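## Task

A steel dowel is jammed in the metal block. Pick the needle file out of the cup, use it through the block's small hole to push the dowel free, and finish with the dowel resting on the bench. The cup must stay upright, and no item may drop farther than 5 cm.

## Robot and tools

Robot: two arms, left_arm and right_arm, each with a two-finger gripper. Scene frame: origin at table-top height midway between the nominal bases, +x out over the table, +z up, left_arm on the +y side (arm names do not match image sides). Calibrated bases: left_arm at (+0.018, +0.306, +0.032) m, quat_wxyz (+1.000, 0, 0, -0.018); right_arm at (-0.019, -0.276, +0.010) m, quat_wxyz (+0.999, 0, 0, +0.032). A camera stand sits behind the arms. Each arm's hand positions, orientations, velocities and targets are reported in that arm's own base frame; fixed cameras and the table use the scene frame.

Gripper: fingers point along its +z and open and close along its y. end_effector_position (metres) is the point between the pads, about 1 cm back from the tips.

Command rows. Every motion number sits in a row of 14 numbers, each in [-1, 1]: left_arm dx, dy, dz, rx, ry, rz, opening, then right_arm the same seven. Both arms always appear, even if one stays still. dx..rz are an offset, not a pose: they count from that arm's Hand target at the start of the call or action, along that arm's base axes, with rotation about the Hand target's position. Scale: 1.0 = 0.6 m of translation or 180 degrees; rx, ry, rz form one rotation vector. A translation longer than 1.0 may be shortened along its line. Every row within one action, and every target within one move list, counts from that same start, not from the prior row, so repeating an offset in a new call moves further. Sending six zeros re-requests the current Hand target. Opening is absolute: +1 fully open (0.094 m), -1 closed. A 0 in the opening slot is a real command, so to leave a gripper alone, resend its present value (see Tool commands in the result).

execute_actions(actions, cameras): actions is a list of up to 15 rows per action, each row one 1/30 s step; a short table repeats its last row for the remaining steps. Each action uses 0.5 s. An empty list returns images, scene number and task. cameras: list of names, ["all"], [] or null.

move(target, speed, blend, opening_speed, grip_force, blocking, cameras): target is one 14-number row or a list of up to 15 rows, all offsets from the same Hand targets. Paths are straight, end together, take at least 0.5 s and are cut off at 10 s total. speed is m/s, 0.002 to 2.9, default 0.25 (turn rate up to twice that in rad/s), one value or one per target. blend in m rounds corners in a list; 0 stops at each. opening_speed is per second on the -1..+1 scale, at least 0.2. grip_force is newtons per pad, 10 to 50, per arm or shared; it persists, and lower force closes slowly. blocking=false returns after about 0.5 s while the move continues. Moves do not avoid obstacles or the other arm; grippers lag and overshoot more when fast or when the arm is nearly straight. Avoid paths passing close by an arm's own base. An opening change in the first target pauses motion only if that arm is within 10 mm of it; later opening changes apply on arrival.

wait(seconds 0-10, cameras) lets time run. stop(cameras) brakes a running move. zoom_image(camera, region [x0,y0,x1,y1], max 504x504) enlarges part of the newest image. finished_scene(scene 1 or 2) ends the scene irreversibly; the goal must hold without the robot. read_manual gives only licence texts.

Cameras (all 672x504): cam_head_left, cam_head_right, cam_high, cam_low, cam_left_wrist, cam_right_wrist.

Results: each arm's end_effector_position and end_effector_quat_wxyz (may be off by a few cm), Hand target (last commanded pose after clipping; next offsets start here), Joint positions (last entry is measured finger gap in m), grip_measured (opening on the command scale, reads up to ~2.5 mm wide when empty, narrower than a squeezed part), Joint velocities ("within noise" when still), joint torques (include gravity, offsets and noise; joints 1-3 wrap at ±28 N m), Tool commands. move adds a line: done, off_target, moving, held or fault, plus limits (paced = pose clipped, held = steps withheld). Done means at rest within 10 mm and 2 degrees; neither done nor off_target says whether contact occurred.

Behaviour: friction and load can leave a gripper several cm short of its target; waiting does not fix it, but a new command (even zeros) retries, and an explicit extra offset can close the gap. Orientation commands are clipped to within 40 degrees of the measured orientation each step. A blocked arm keeps pushing until commanded back past its gripper. Grip force rises about 1 N per 0.001 below first touch and jumps to the limit past about 20 N; to release, command well above grip_measured.

Avoid: dropping anything more than 5 cm, tipping the cup, items leaving the table, releasing moving parts, fast impacts and hard shoves on fixed or heavy objects, any contact between the arms or grippers, strain on wrist camera cables, and long stretched or blocked holds that heat motors (MOTOR HOT at 75 °C, fault fold at 90 °C, arm collapse at 100 °C). Loose objects may get brief outside nudges. The scene clock runs while you think.

Each tool is called after "Call:" in YAML: its name, and indented under it one key for each argument.

## Session

Call:
execute_actions:
  actions: []

Scene clock: 0.00 s.
left_arm: end_effector_position=(+0.2549, -0.0132, +0.1749) grip_measured=+1.000 end_effector_quat_wxyz=(+0.626, -0.019, +0.767, -0.142) | right_arm: end_effector_position=(+0.2873, -0.0367, +0.1841) grip_measured=+1.000 end_effector_quat_wxyz=(+0.662, +0.073, +0.741, -0.088)
Joint positions: left_arm=[0.252 0.26 0.156 -0.093 0.443 -0.162 0.094] | right_arm=[0.03 0.548 0.13 0.305 0.26 -0.005 0.094]
Joint velocities: within noise
Joint torques (N m): no reading
Heat: left arm: 45 °C; right arm: 43 °C.
Hand target: left_arm +0.2551, -0.0135, +0.1862; +0.638, -0.013, +0.757, -0.139 | right_arm +0.2867, -0.0368, +0.1840; +0.660, +0.073, +0.742, -0.089
Tool commands: left_gripper/opening=+1.0 right_gripper/opening=+1.0

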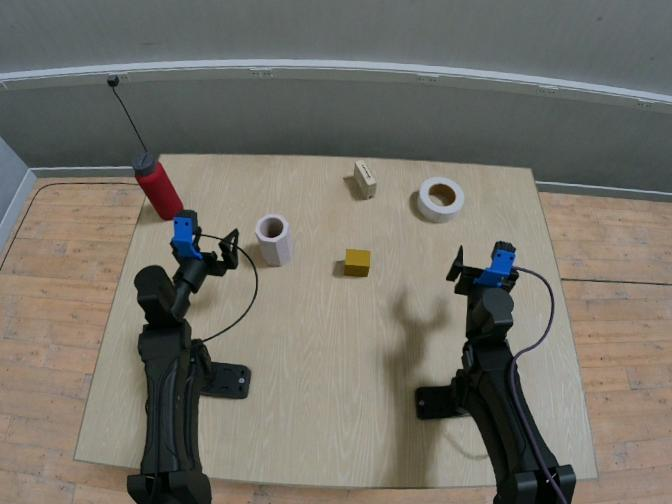

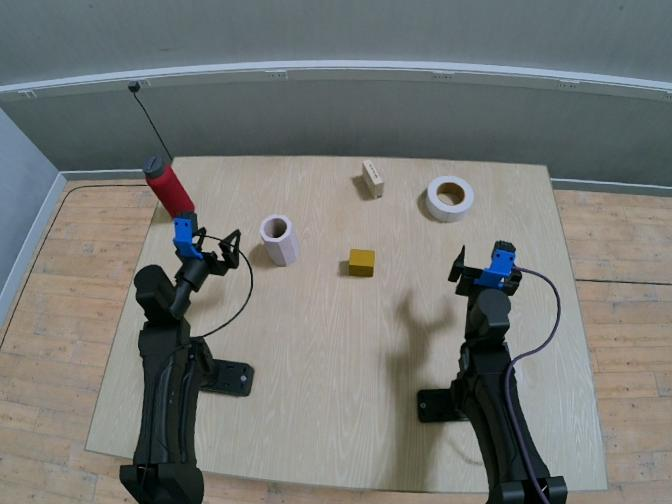

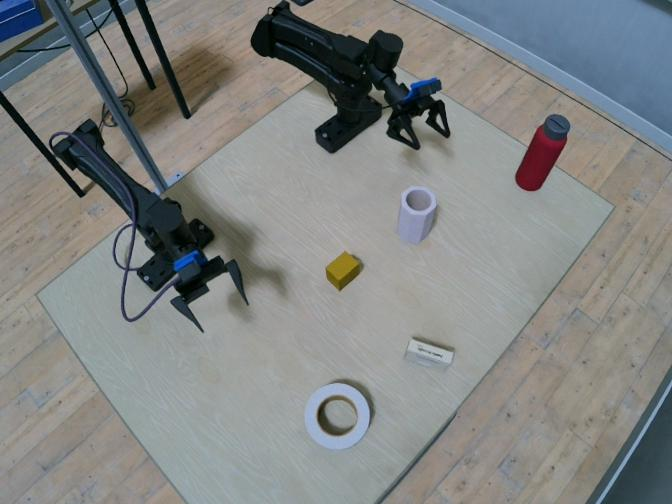

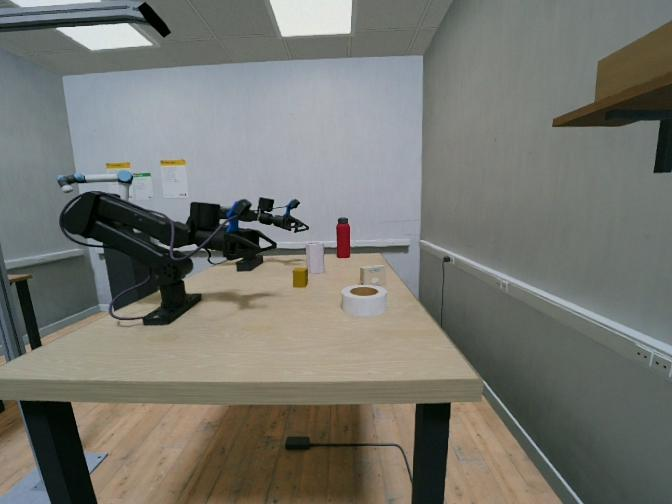

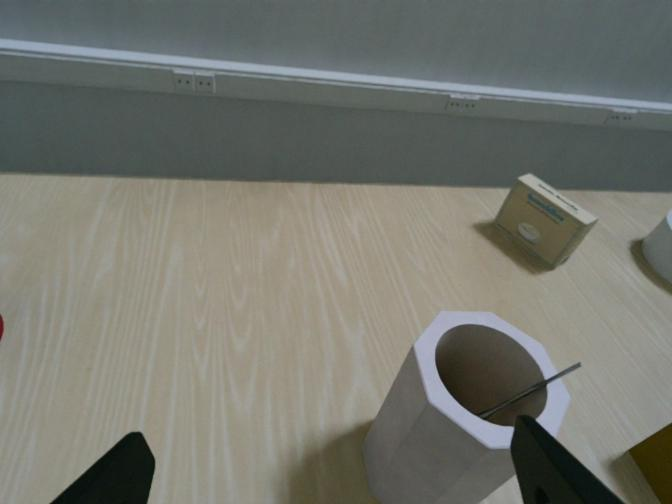

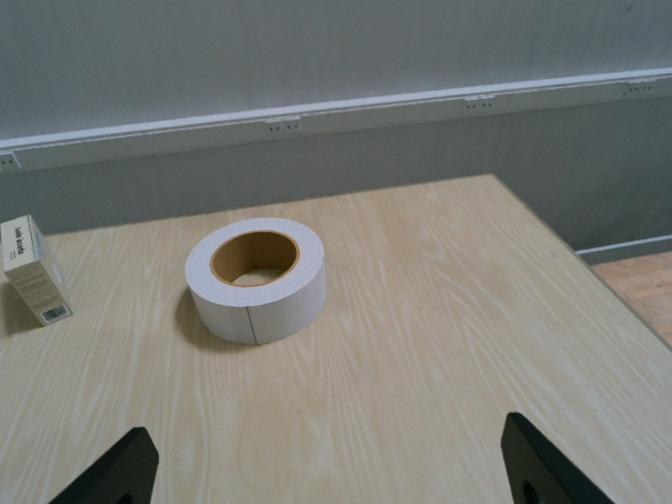

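Call:
zoom_image:
  camera: "cam_left_wrist"
  region: [340, 280, 672, 504]

Call:
zoom_image:
  camera: "cam_head_left"
  region: [230, 200, 390, 290]

Call:
zoom_image:
  camera: "cam_head_right"
  region: [230, 200, 390, 290]

Call:
zoom_image:
  camera: "cam_high"
  region: [310, 170, 470, 300]

Call:
zoom_image:
  camera: "cam_low"
  region: [260, 220, 400, 320]

Scaled by 1.518.

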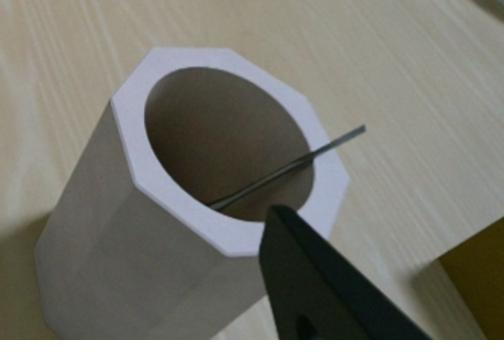

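Scaled by 3.150.

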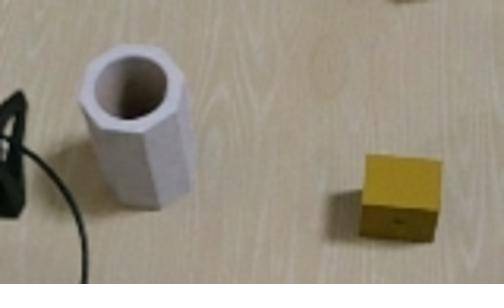

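Scaled by 3.150.

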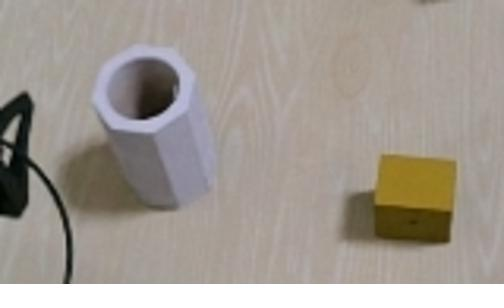

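Scaled by 3.150.

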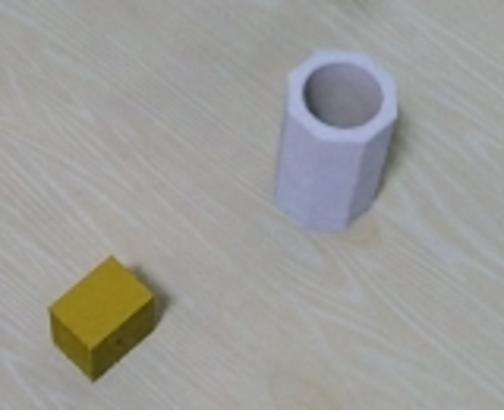

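Scaled by 3.600.

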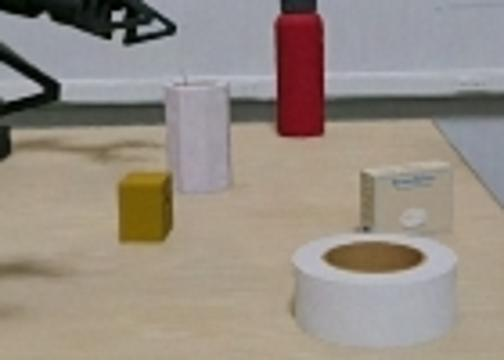

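Call:
move:
  target: [-0.083, -0.167, 0.133, 0, 0, 0, 1, -0.145, 0.395, -0.09, 0, 0, 0.074, 1]
  speed: 0.2
  cameras: ["all"]

Scene clock: 10.80 s.
left_arm: end_effector_position=(+0.2050, -0.1168, +0.2507) grip_measured=+1.000 end_effector_quat_wxyz=(+0.632, +0.001, +0.763, -0.134) | right_arm: end_effector_position=(+0.2001, +0.1993, +0.1247) grip_measured=+1.000 end_effector_quat_wxyz=(+0.663, -0.019, +0.748, -0.003)
Joint positions: left_arm=[-1.211 0.411 0.481 -0.37 -0.98 -0.459 0.094] | right_arm=[1.458 1.391 0.328 0.33 1.391 0.696 0.094]
Joint torques (N m): left_arm=[-0.14 2.29 9.21 1.95 -0.36 -0.06] | right_arm=[0.44 -3.21 5.97 1.09 0.55 0.11]
Heat: left arm: 47 °C; right arm: 44 °C.
Hand target: left_arm +0.2053, -0.1137, +0.2660; +0.638, -0.013, +0.757, -0.139 | right_arm +0.1997, +0.2002, +0.1301; +0.666, -0.013, +0.746, -0.012
Off the commanded pose: left_arm 0.016 m, 2 deg | right_arm 0.005 m, 1 deg.
move: off_target (left_arm)

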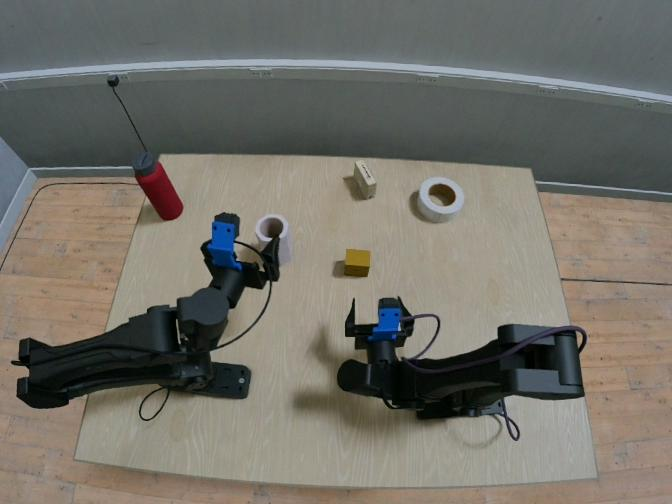

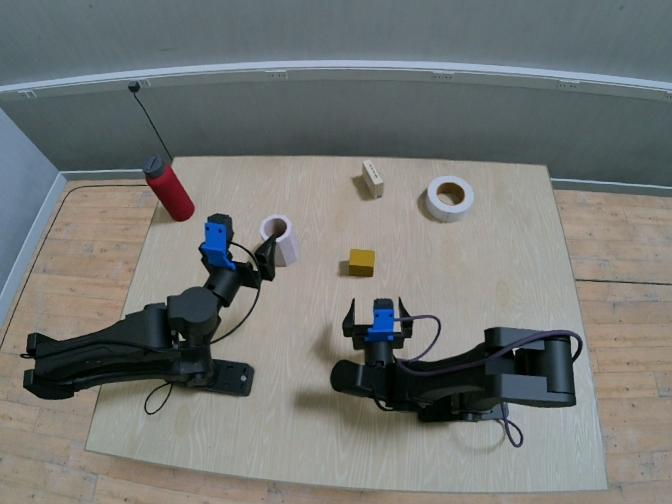

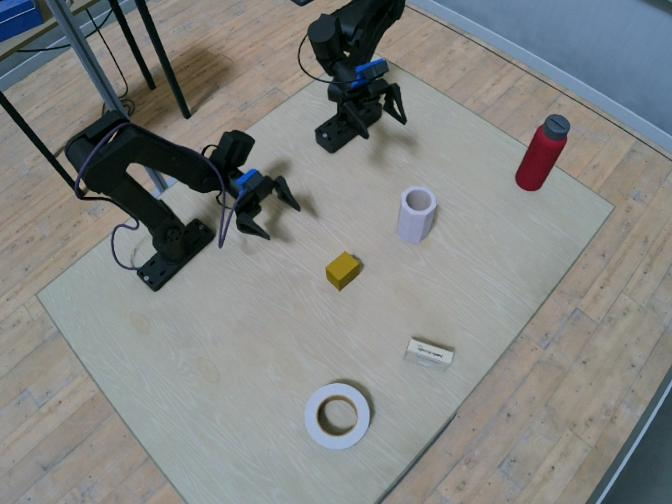

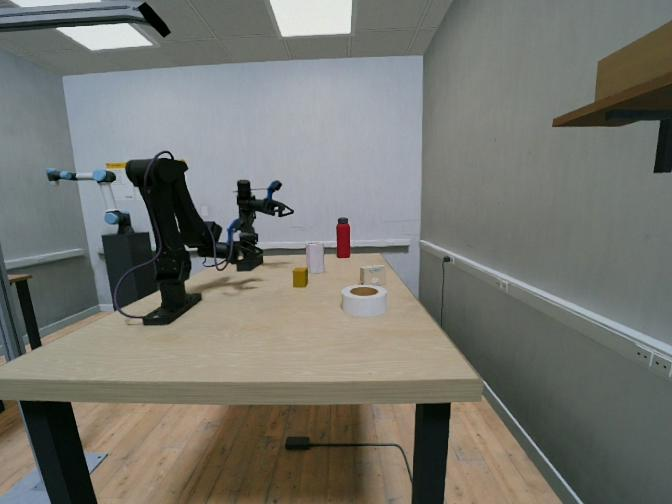

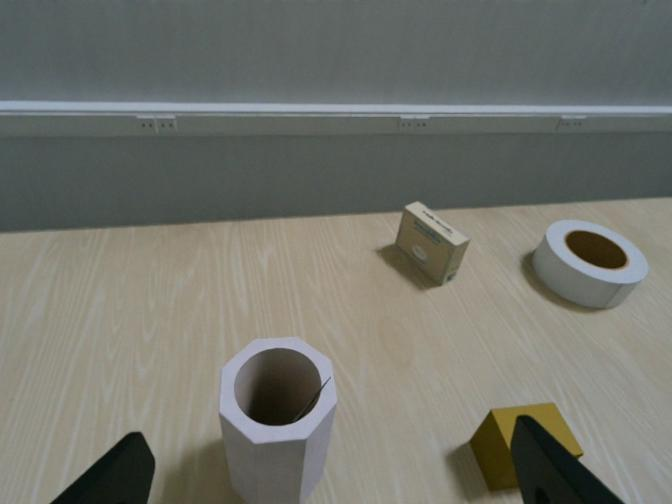

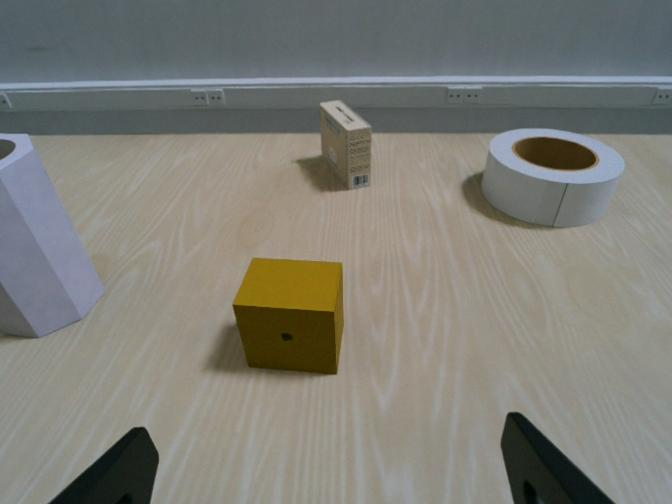

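Call:
zoom_image:
  camera: "cam_right_wrist"
  region: [220, 240, 360, 390]

Call:
zoom_image:
  camera: "cam_left_wrist"
  region: [200, 320, 360, 504]

Call:
zoom_image:
  camera: "cam_high"
  region: [315, 240, 375, 300]

Call:
zoom_image:
  camera: "cam_low"
  region: [285, 255, 315, 295]

Scaled by 3.360.

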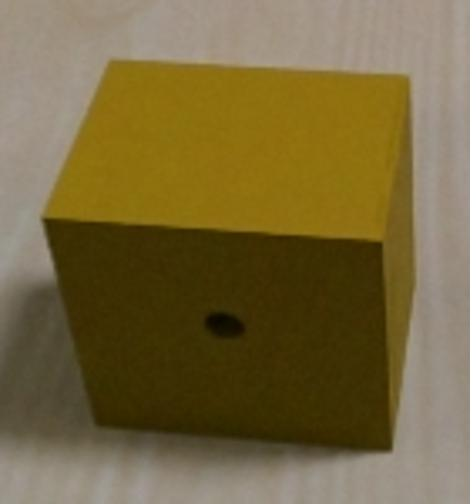

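Scaled by 2.739.

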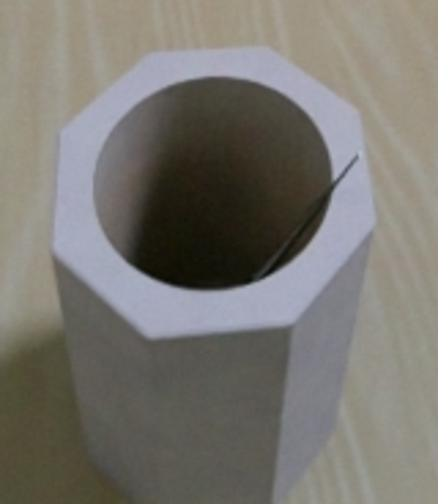

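Scaled by 8.400.

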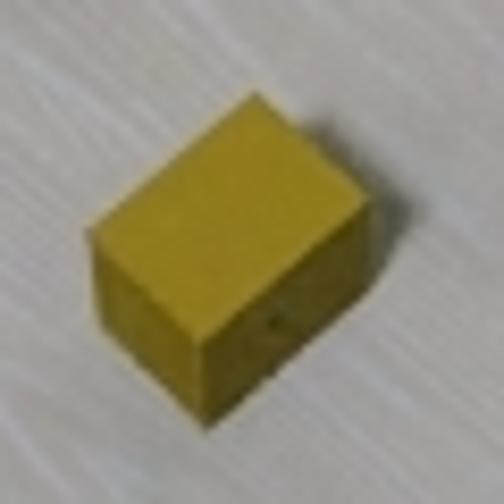

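Scaled by 12.600.

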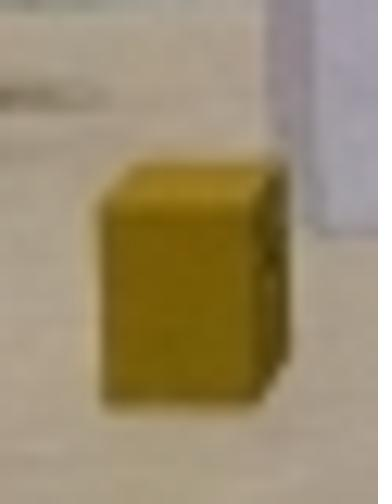

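Call:
move:
  target: [0, 0, 0, 0, 0, 0, 1, 0.142, 0.06, -0.15, 0, -0.083, 0, 1]
  speed: 0.15
  cameras: ["cam_right_wrist", "cam_left_wrist"]

Call:
zoom_image:
  camera: "cam_right_wrist"
  region: [250, 200, 450, 350]

Scene clock: 18.83 s.
left_arm: end_effector_position=(+0.2050, -0.1167, +0.2508) grip_measured=+1.000 end_effector_quat_wxyz=(+0.632, +0.001, +0.763, -0.134) | right_arm: end_effector_position=(+0.2829, +0.2378, +0.0352) grip_measured=+1.000 end_effector_quat_wxyz=(+0.674, -0.001, +0.737, -0.055)
Joint positions: left_arm=[-1.211 0.411 0.481 -0.37 -0.98 -0.459 0.094] | right_arm=[1.177 2.266 0.518 1.477 1.245 0.175 0.094]
Joint torques (N m): left_arm=[-0.18 2.39 9.25 1.92 -0.37 -0.06] | right_arm=[-0.72 -6.34 0.91 2.71 0.13 -0.07]
Heat: left arm: 47 °C; right arm: 44 °C.
Hand target: left_arm +0.2053, -0.1137, +0.2660; +0.638, -0.013, +0.757, -0.139 | right_arm +0.2849, +0.2363, +0.0400; +0.757, -0.012, +0.653, -0.013
Off the commanded pose: left_arm 0.016 m, 2 deg | right_arm 0.005 m, 14 deg.
joint sent to its limit (right arm) — joint 4 (wrist pitch), upper limit. The joint targets are off in orientation, not in position.
move: off_target (left_arm, right_arm)
Images, in order (width x height): cam_left_wrist 672x504, cam_right_wrist 672x504.

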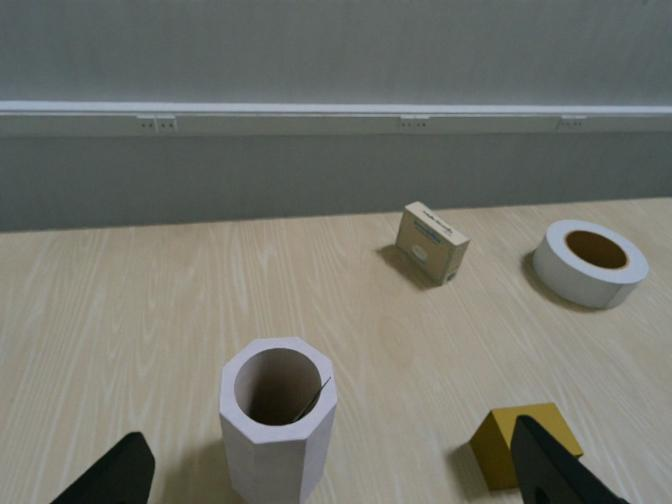

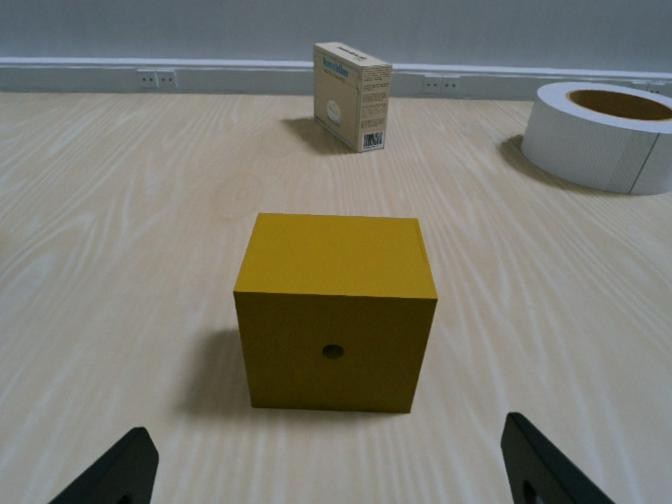

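Scaled by 2.520.

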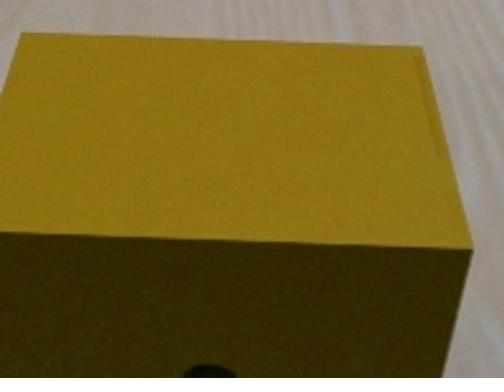

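Call:
zoom_image:
  camera: "cam_right_wrist"
  region: [283, 310, 383, 390]

Call:
zoom_image:
  camera: "cam_right_wrist"
  region: [220, 200, 450, 420]

Scaled by 5.040.

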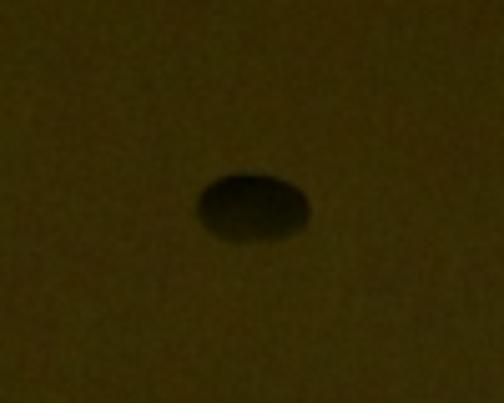

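Scaled by 2.191.

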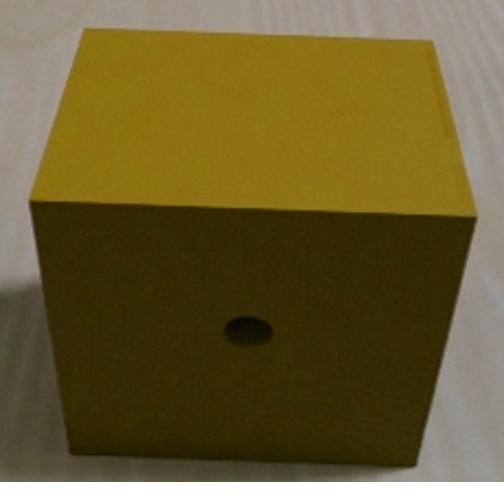

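Call:
move:
  target:
    - [0, 0, 0, 0, 0, 0, 1, -0.058, 0, 0.2, 0, 0.2, 0, 1]
    - [0, 0, 0, 0, 0, 0, 1, 0.118, -0.01, 0.0917, 0, 0.6, 0, 1]
  speed: 0.2
  blend: 0.03
  cameras: ["cam_right_wrist", "cam_head_right", "cam_high"]

Scene clock: 33.17 s.
left_arm: end_effector_position=(+0.2050, -0.1167, +0.2508) grip_measured=+1.000 end_effector_quat_wxyz=(+0.632, +0.001, +0.763, -0.134) | right_arm: end_effector_position=(+0.3543, +0.2299, +0.0982) grip_measured=+1.000 end_effector_quat_wxyz=(-0.064, -0.015, +0.998, +0.009)
Joint positions: left_arm=[-1.211 0.411 0.481 -0.37 -0.98 -0.459 0.094] | right_arm=[0.539 2.308 2.198 -1.562 -0.079 0.505 0.094]
Joint torques (N m): left_arm=[-0.16 2.33 9.11 1.94 -0.35 -0.04] | right_arm=[-0.36 -9.87 6.83 0.09 -0.13 -0.05]
Heat: left arm: 47 °C; right arm: 45 °C.
Hand target: left_arm +0.2053, -0.1137, +0.2660; +0.638, -0.013, +0.757, -0.139 | right_arm +0.3557, +0.2301, +0.0951; -0.083, -0.017, +0.996, +0.002
Off the commanded pose: left_arm 0.016 m, 2 deg | right_arm 0.004 m, 2 deg.
joint sent to its limit (right arm) — joint 4 (wrist pitch), lower limit. The joint targets still meet the commanded pose.
move: off_target (left_arm)
Images, in order (width x height): cam_head_right 672x504, cam_high 672x504, cam_right_wrist 672x504.

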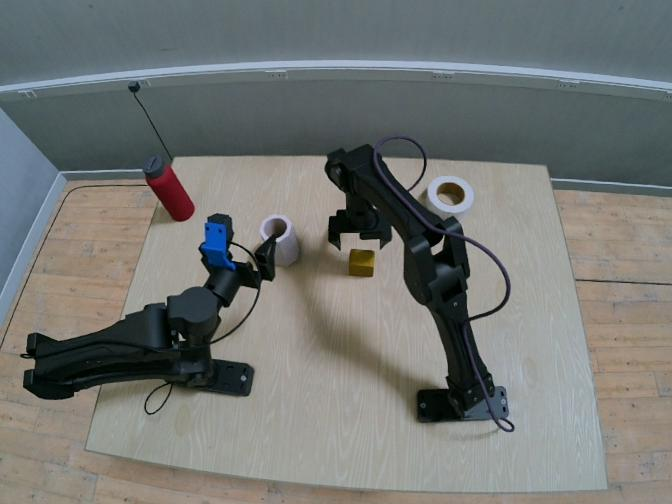

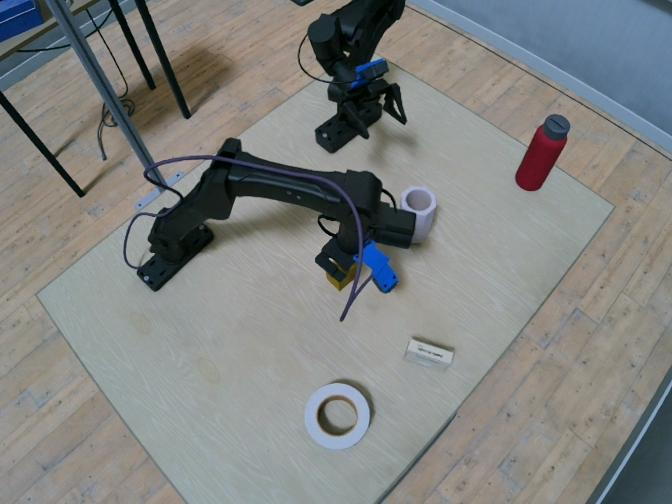

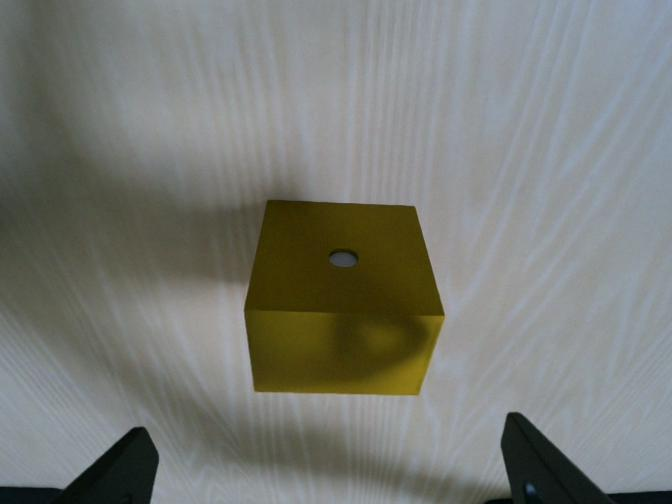

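Call:
zoom_image:
  camera: "cam_right_wrist"
  region: [220, 180, 460, 410]

Call:
zoom_image:
  camera: "cam_right_wrist"
  region: [304, 230, 384, 290]

Scaled by 2.100.

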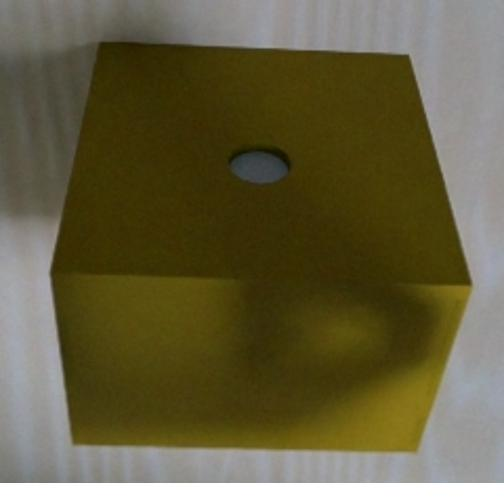

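Scaled by 6.300.

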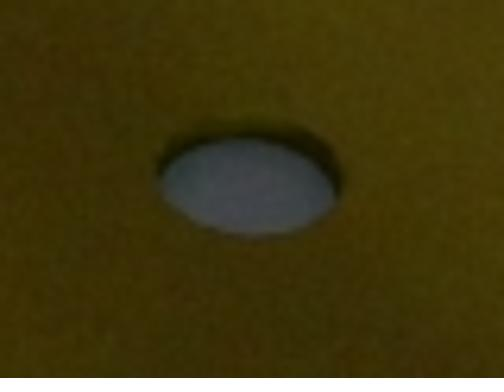

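Call:
move:
  target: [0, 0, 0, 0, 0, 0, 1, -0.0262, 0.0017, -0.112, 0, -0.053, -0.036, 1]
  speed: 0.1
  cameras: ["cam_right_wrist", "cam_head_right", "cam_high", "cam_low"]

Scene clock: 48.40 s.
left_arm: end_effector_position=(+0.2050, -0.1167, +0.2508) grip_measured=+1.000 end_effector_quat_wxyz=(+0.632, +0.001, +0.763, -0.134) | right_arm: end_effector_position=(+0.3405, +0.2321, +0.0228) grip_measured=+1.000 end_effector_quat_wxyz=(-0.012, +0.036, +0.999, +0.008)
Joint positions: left_arm=[-1.211 0.411 0.481 -0.37 -0.98 -0.459 0.094] | right_arm=[0.584 2.178 1.69 -1.094 -0.027 0.656 0.094]
Joint torques (N m): left_arm=[-0.21 2.39 9.26 1.94 -0.37 -0.03] | right_arm=[0.65 -13.11 3.41 0.55 0.12 0.15]
Heat: left arm: 47 °C; right arm: 44 °C.
Hand target: left_arm +0.2053, -0.1137, +0.2660; +0.638, -0.013, +0.757, -0.139 | right_arm +0.3400, +0.2312, +0.0278; +0.001, +0.039, +0.999, +0.005
Off the commanded pose: left_arm 0.016 m, 2 deg | right_arm 0.005 m, 2 deg.
move: off_target (left_arm)
Images, in order (width x height): cam_head_right 672x504, cam_high 672x504, cam_low 672x504, cam_right_wrist 672x504.

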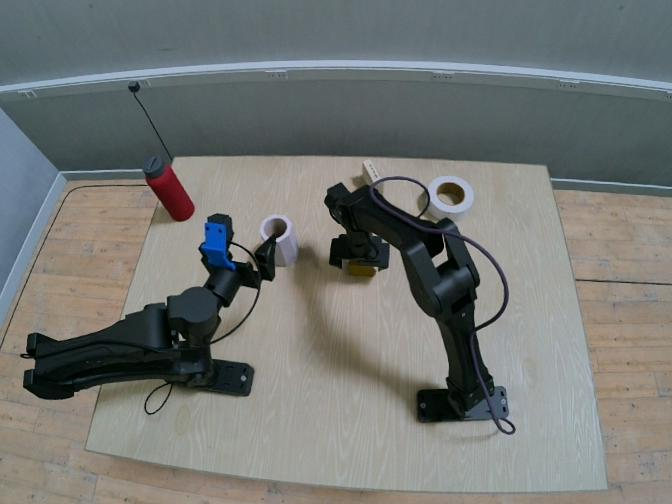

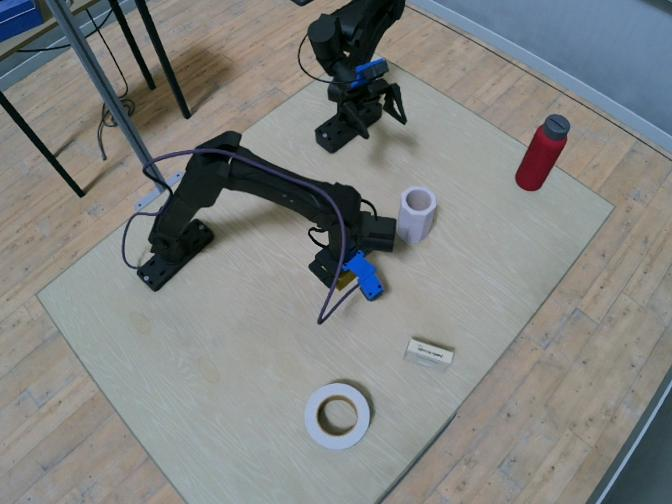

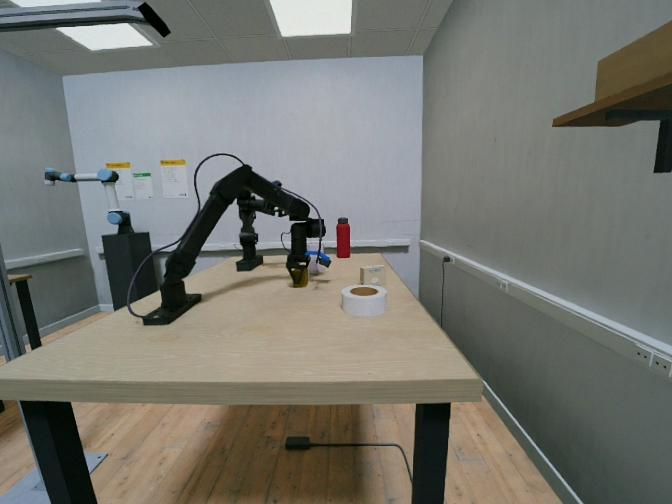

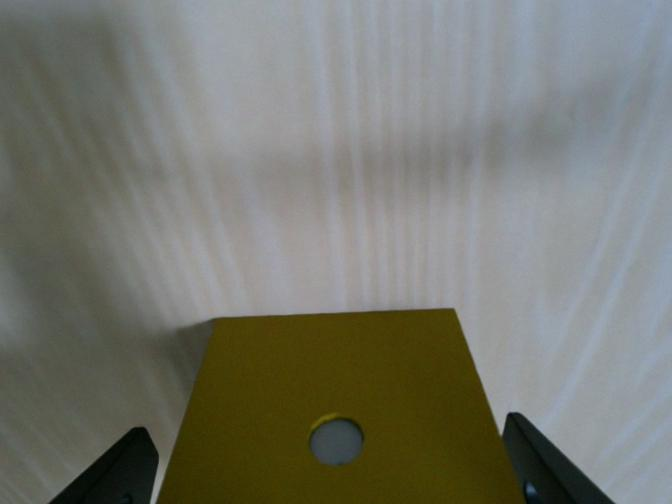

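Call:
move:
  target: [0, 0, 0, 0, 0, 0, 1, 0, 0, 0, 0, 0, 0, 0.1]
  opening_speed: 0.4
  cameras: ["cam_right_wrist"]

Scene clock: 51.57 s.
left_arm: end_effector_position=(+0.2050, -0.1167, +0.2508) grip_measured=+1.000 end_effector_quat_wxyz=(+0.632, +0.001, +0.763, -0.134) | right_arm: end_effector_position=(+0.3415, +0.2308, +0.0228) grip_measured=+0.289 end_effector_quat_wxyz=(-0.010, +0.036, +0.999, +0.004)
Joint positions: left_arm=[-1.211 0.411 0.481 -0.37 -0.98 -0.459 0.094] | right_arm=[0.584 2.178 1.69 -1.093 -0.018 0.657 0.061]
Joint torques (N m): left_arm=[-0.16 2.28 9.18 1.93 -0.36 -0.04] | right_arm=[0.61 -13.01 3.41 0.56 0.05 0.14]
Heat: left arm: 47 °C; right arm: 44 °C.
Hand target: left_arm +0.2053, -0.1137, +0.2660; +0.638, -0.013, +0.757, -0.139 | right_arm +0.3400, +0.2312, +0.0278; +0.000, +0.039, +0.999, +0.005
Off the commanded pose: left_arm 0.016 m, 2 deg | right_arm 0.005 m, 1 deg.
move: off_target (left_arm)
Images, in order (width x height): cam_right_wrist 672x504.

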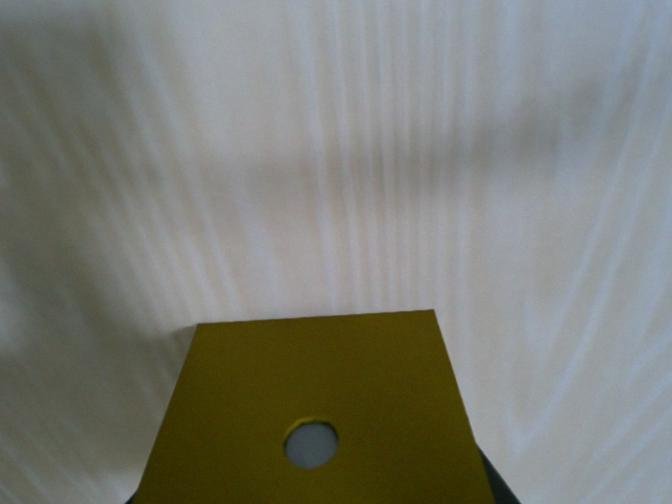

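Call:
move:
  target: [0, 0, 0, 0, 0, 0, 1, 0, 0, 0.08, 0, 0, 0, 0.1]
  speed: 0.08
  cameras: ["cam_right_wrist", "cam_low"]

Scene clock: 53.27 s.
left_arm: end_effector_position=(+0.2050, -0.1167, +0.2508) grip_measured=+1.000 end_effector_quat_wxyz=(+0.632, +0.001, +0.763, -0.134) | right_arm: end_effector_position=(+0.3347, +0.2263, +0.0511) grip_measured=+0.289 end_effector_quat_wxyz=(-0.024, +0.037, +0.999, -0.006)
Joint positions: left_arm=[-1.211 0.411 0.481 -0.37 -0.98 -0.459 0.094] | right_arm=[0.584 2.157 1.769 -1.228 -0.018 0.657 0.061]
Joint torques (N m): left_arm=[-0.24 2.35 9.17 1.92 -0.36 -0.05] | right_arm=[0.59 -14.11 7.87 0.13 0.05 0.15]
Heat: left arm: 47 °C; right arm: 44 °C.
Hand target: left_arm +0.2053, -0.1137, +0.2660; +0.638, -0.013, +0.757, -0.139 | right_arm +0.3400, +0.2312, +0.0759; +0.000, +0.039, +0.999, +0.005
Off the commanded pose: left_arm 0.016 m, 2 deg | right_arm 0.026 m, 3 deg.
move: off_target (left_arm, right_arm)
Images, in order (width x height): cam_low 672x504, cam_right_wrist 672x504.

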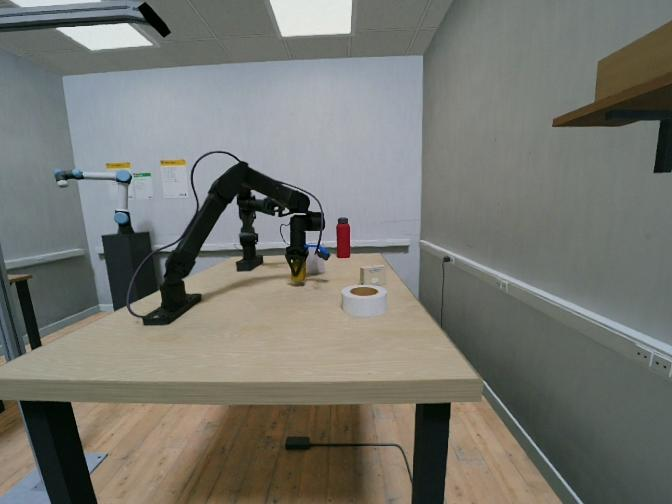

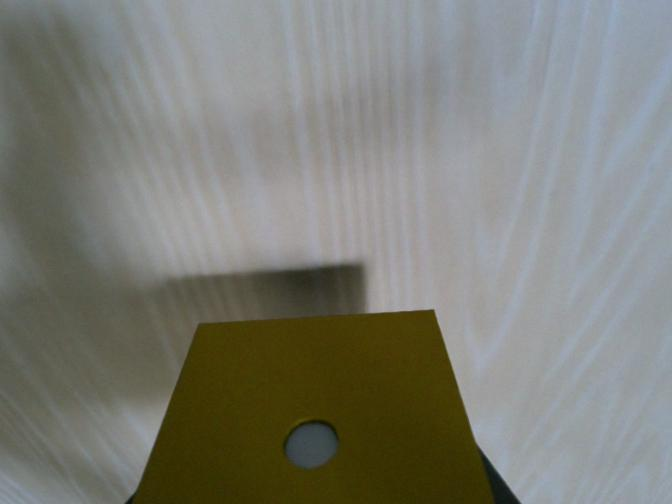

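Call:
move:
  target: [0, 0, 0, 0, 0, 0, 1, 0.027, -0.109, 0, 0, 0, -0.283, 0.1]
  speed: 0.15
  cameras: ["all"]

Scene clock: 58.03 s.
left_arm: end_effector_position=(+0.2050, -0.1167, +0.2508) grip_measured=+1.000 end_effector_quat_wxyz=(+0.632, +0.001, +0.763, -0.134) | right_arm: end_effector_position=(+0.3544, +0.1707, +0.0610) grip_measured=+0.289 end_effector_quat_wxyz=(-0.015, +0.456, +0.890, -0.005)
Joint positions: left_arm=[-1.211 0.411 0.481 -0.37 -0.98 -0.459 0.094] | right_arm=[0.438 2.089 1.704 -1.213 -0.018 1.385 0.061]
Joint torques (N m): left_arm=[-0.21 2.33 9.25 1.92 -0.35 -0.05] | right_arm=[-0.46 -14.2 4.07 0.42 0.11 0.17]
Heat: left arm: 47 °C; right arm: 44 °C.
Hand target: left_arm +0.2053, -0.1137, +0.2660; +0.638, -0.013, +0.757, -0.139 | right_arm +0.3561, +0.1658, +0.0759; +0.003, +0.465, +0.886, +0.004
Off the commanded pose: left_arm 0.016 m, 2 deg | right_arm 0.016 m, 3 deg.
move: off_target (left_arm, right_arm)

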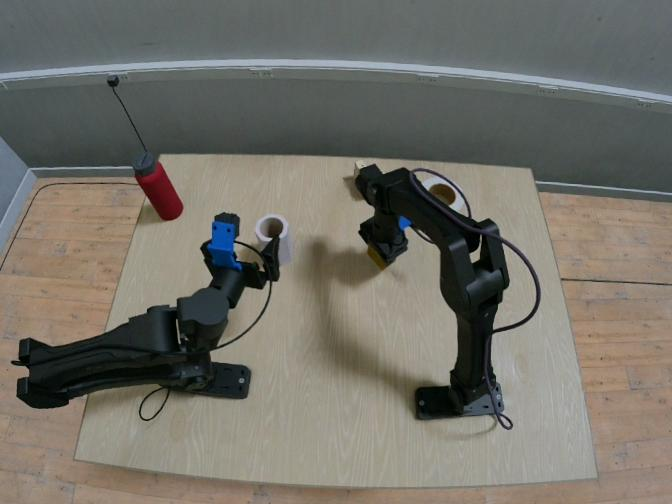

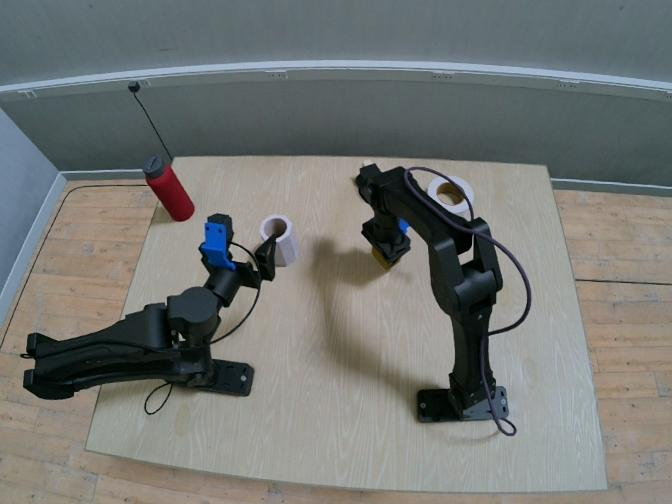

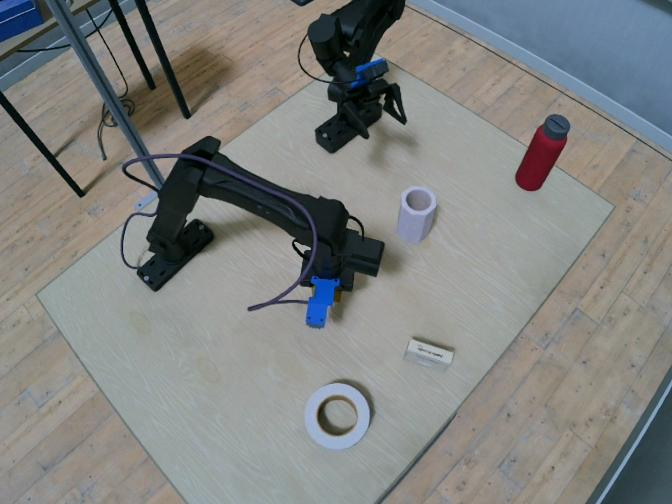

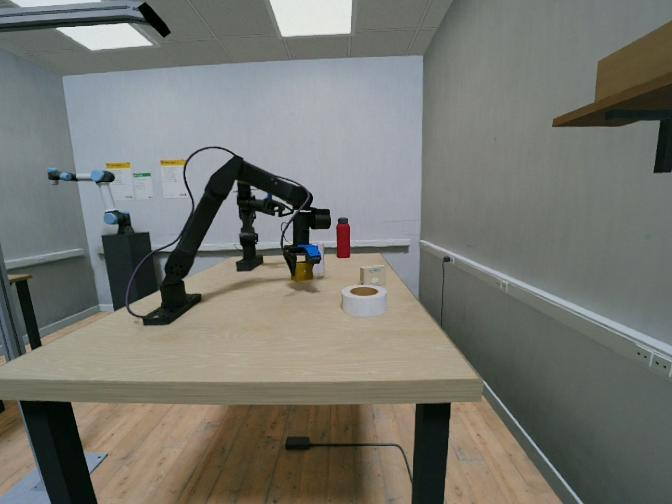

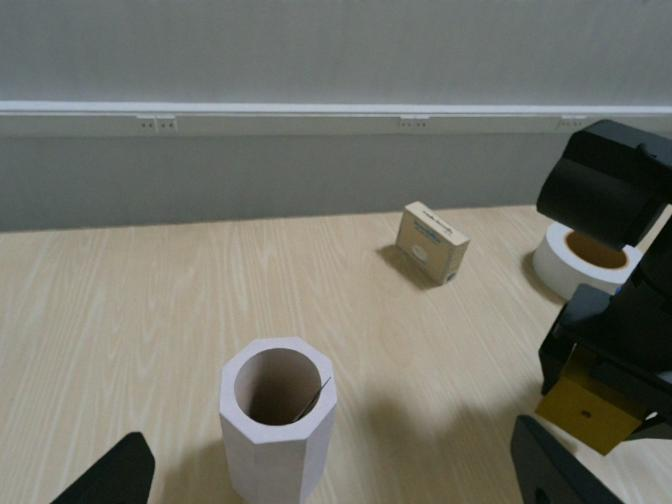

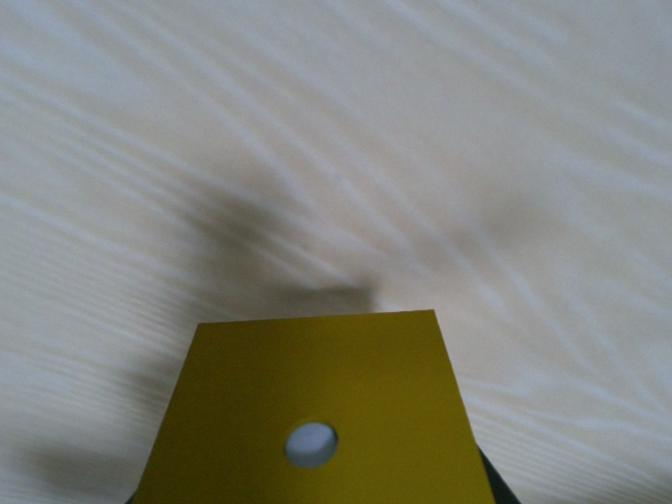

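Call:
move:
  target: [0.146, -0.0705, -0.138, 0.2254, 0.3859, -0.0476, 0.1, 0, 0, 0, 0, 0, 0, 0.1]
  speed: 0.2
  cameras: ["cam_left_wrist", "cam_head_left", "cam_high"]

Scene clock: 64.80 s.
left_arm: end_effector_position=(+0.2879, -0.1547, +0.1789) grip_measured=+0.101 end_effector_quat_wxyz=(+0.056, +0.174, +0.978, +0.105) | right_arm: end_effector_position=(+0.3545, +0.1707, +0.0610) grip_measured=+0.289 end_effector_quat_wxyz=(-0.015, +0.456, +0.890, -0.005)
Joint positions: left_arm=[-0.627 1.777 1.726 -1.51 -0.239 -0.274 0.052] | right_arm=[0.438 2.089 1.704 -1.212 -0.018 1.386 0.061]
Joint torques (N m): left_arm=[0.65 -5.26 7.8 0.26 -0.17 0.06] | right_arm=[-0.51 -14.23 4.23 0.42 0.12 0.19]
Heat: left arm: 47 °C; right arm: 44 °C.
Hand target: left_arm +0.2930, -0.1561, +0.1832; +0.058, +0.172, +0.978, +0.104 | right_arm +0.3562, +0.1658, +0.0759; +0.003, +0.465, +0.885, +0.005
Off the commanded pose: left_arm 0.007 m, 0 deg | right_arm 0.016 m, 3 deg.
move: off_target (right_arm)
Images, in order (width x height): cam_head_left 672x504, cam_high 672x504, cam_left_wrist 672x504.

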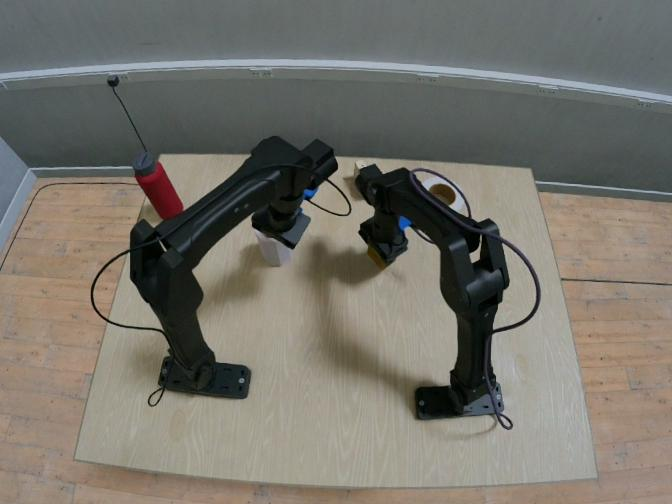

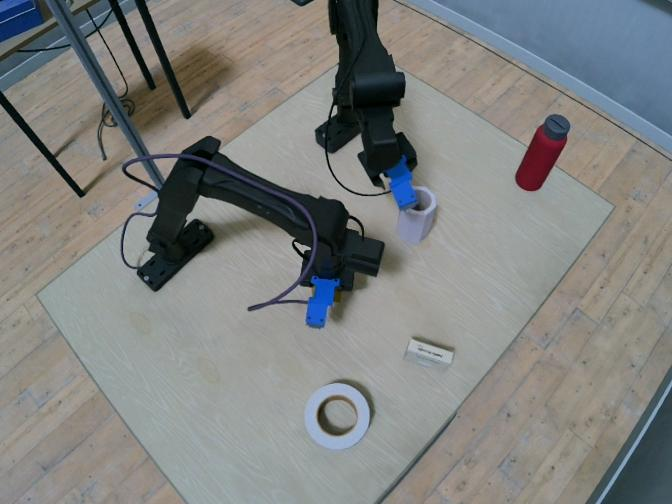

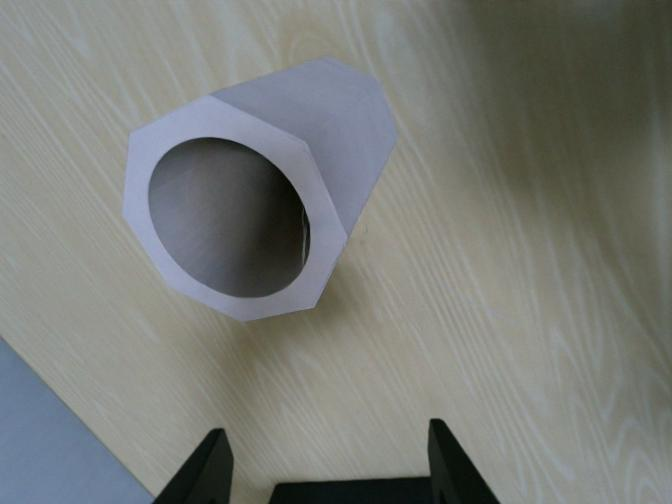

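Call:
zoom_image:
  camera: "cam_left_wrist"
  region: [220, 130, 380, 310]

Call:
zoom_image:
  camera: "cam_left_wrist"
  region: [270, 180, 340, 280]

Scaled by 2.800.

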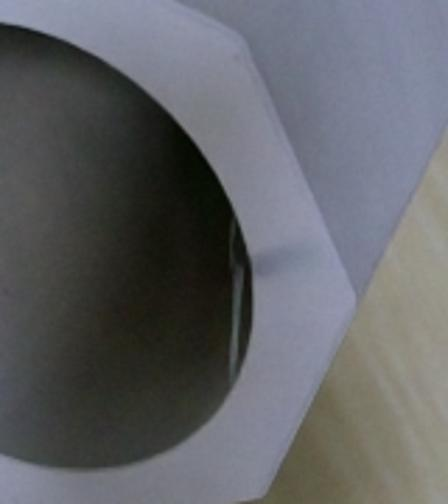

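Scaled by 5.040.

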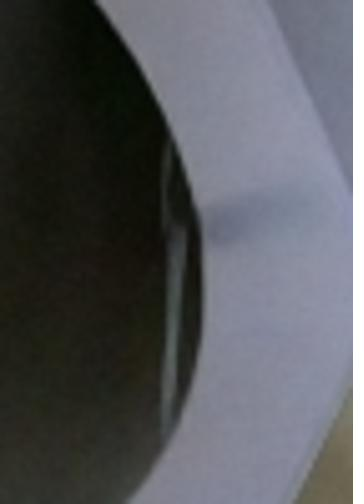

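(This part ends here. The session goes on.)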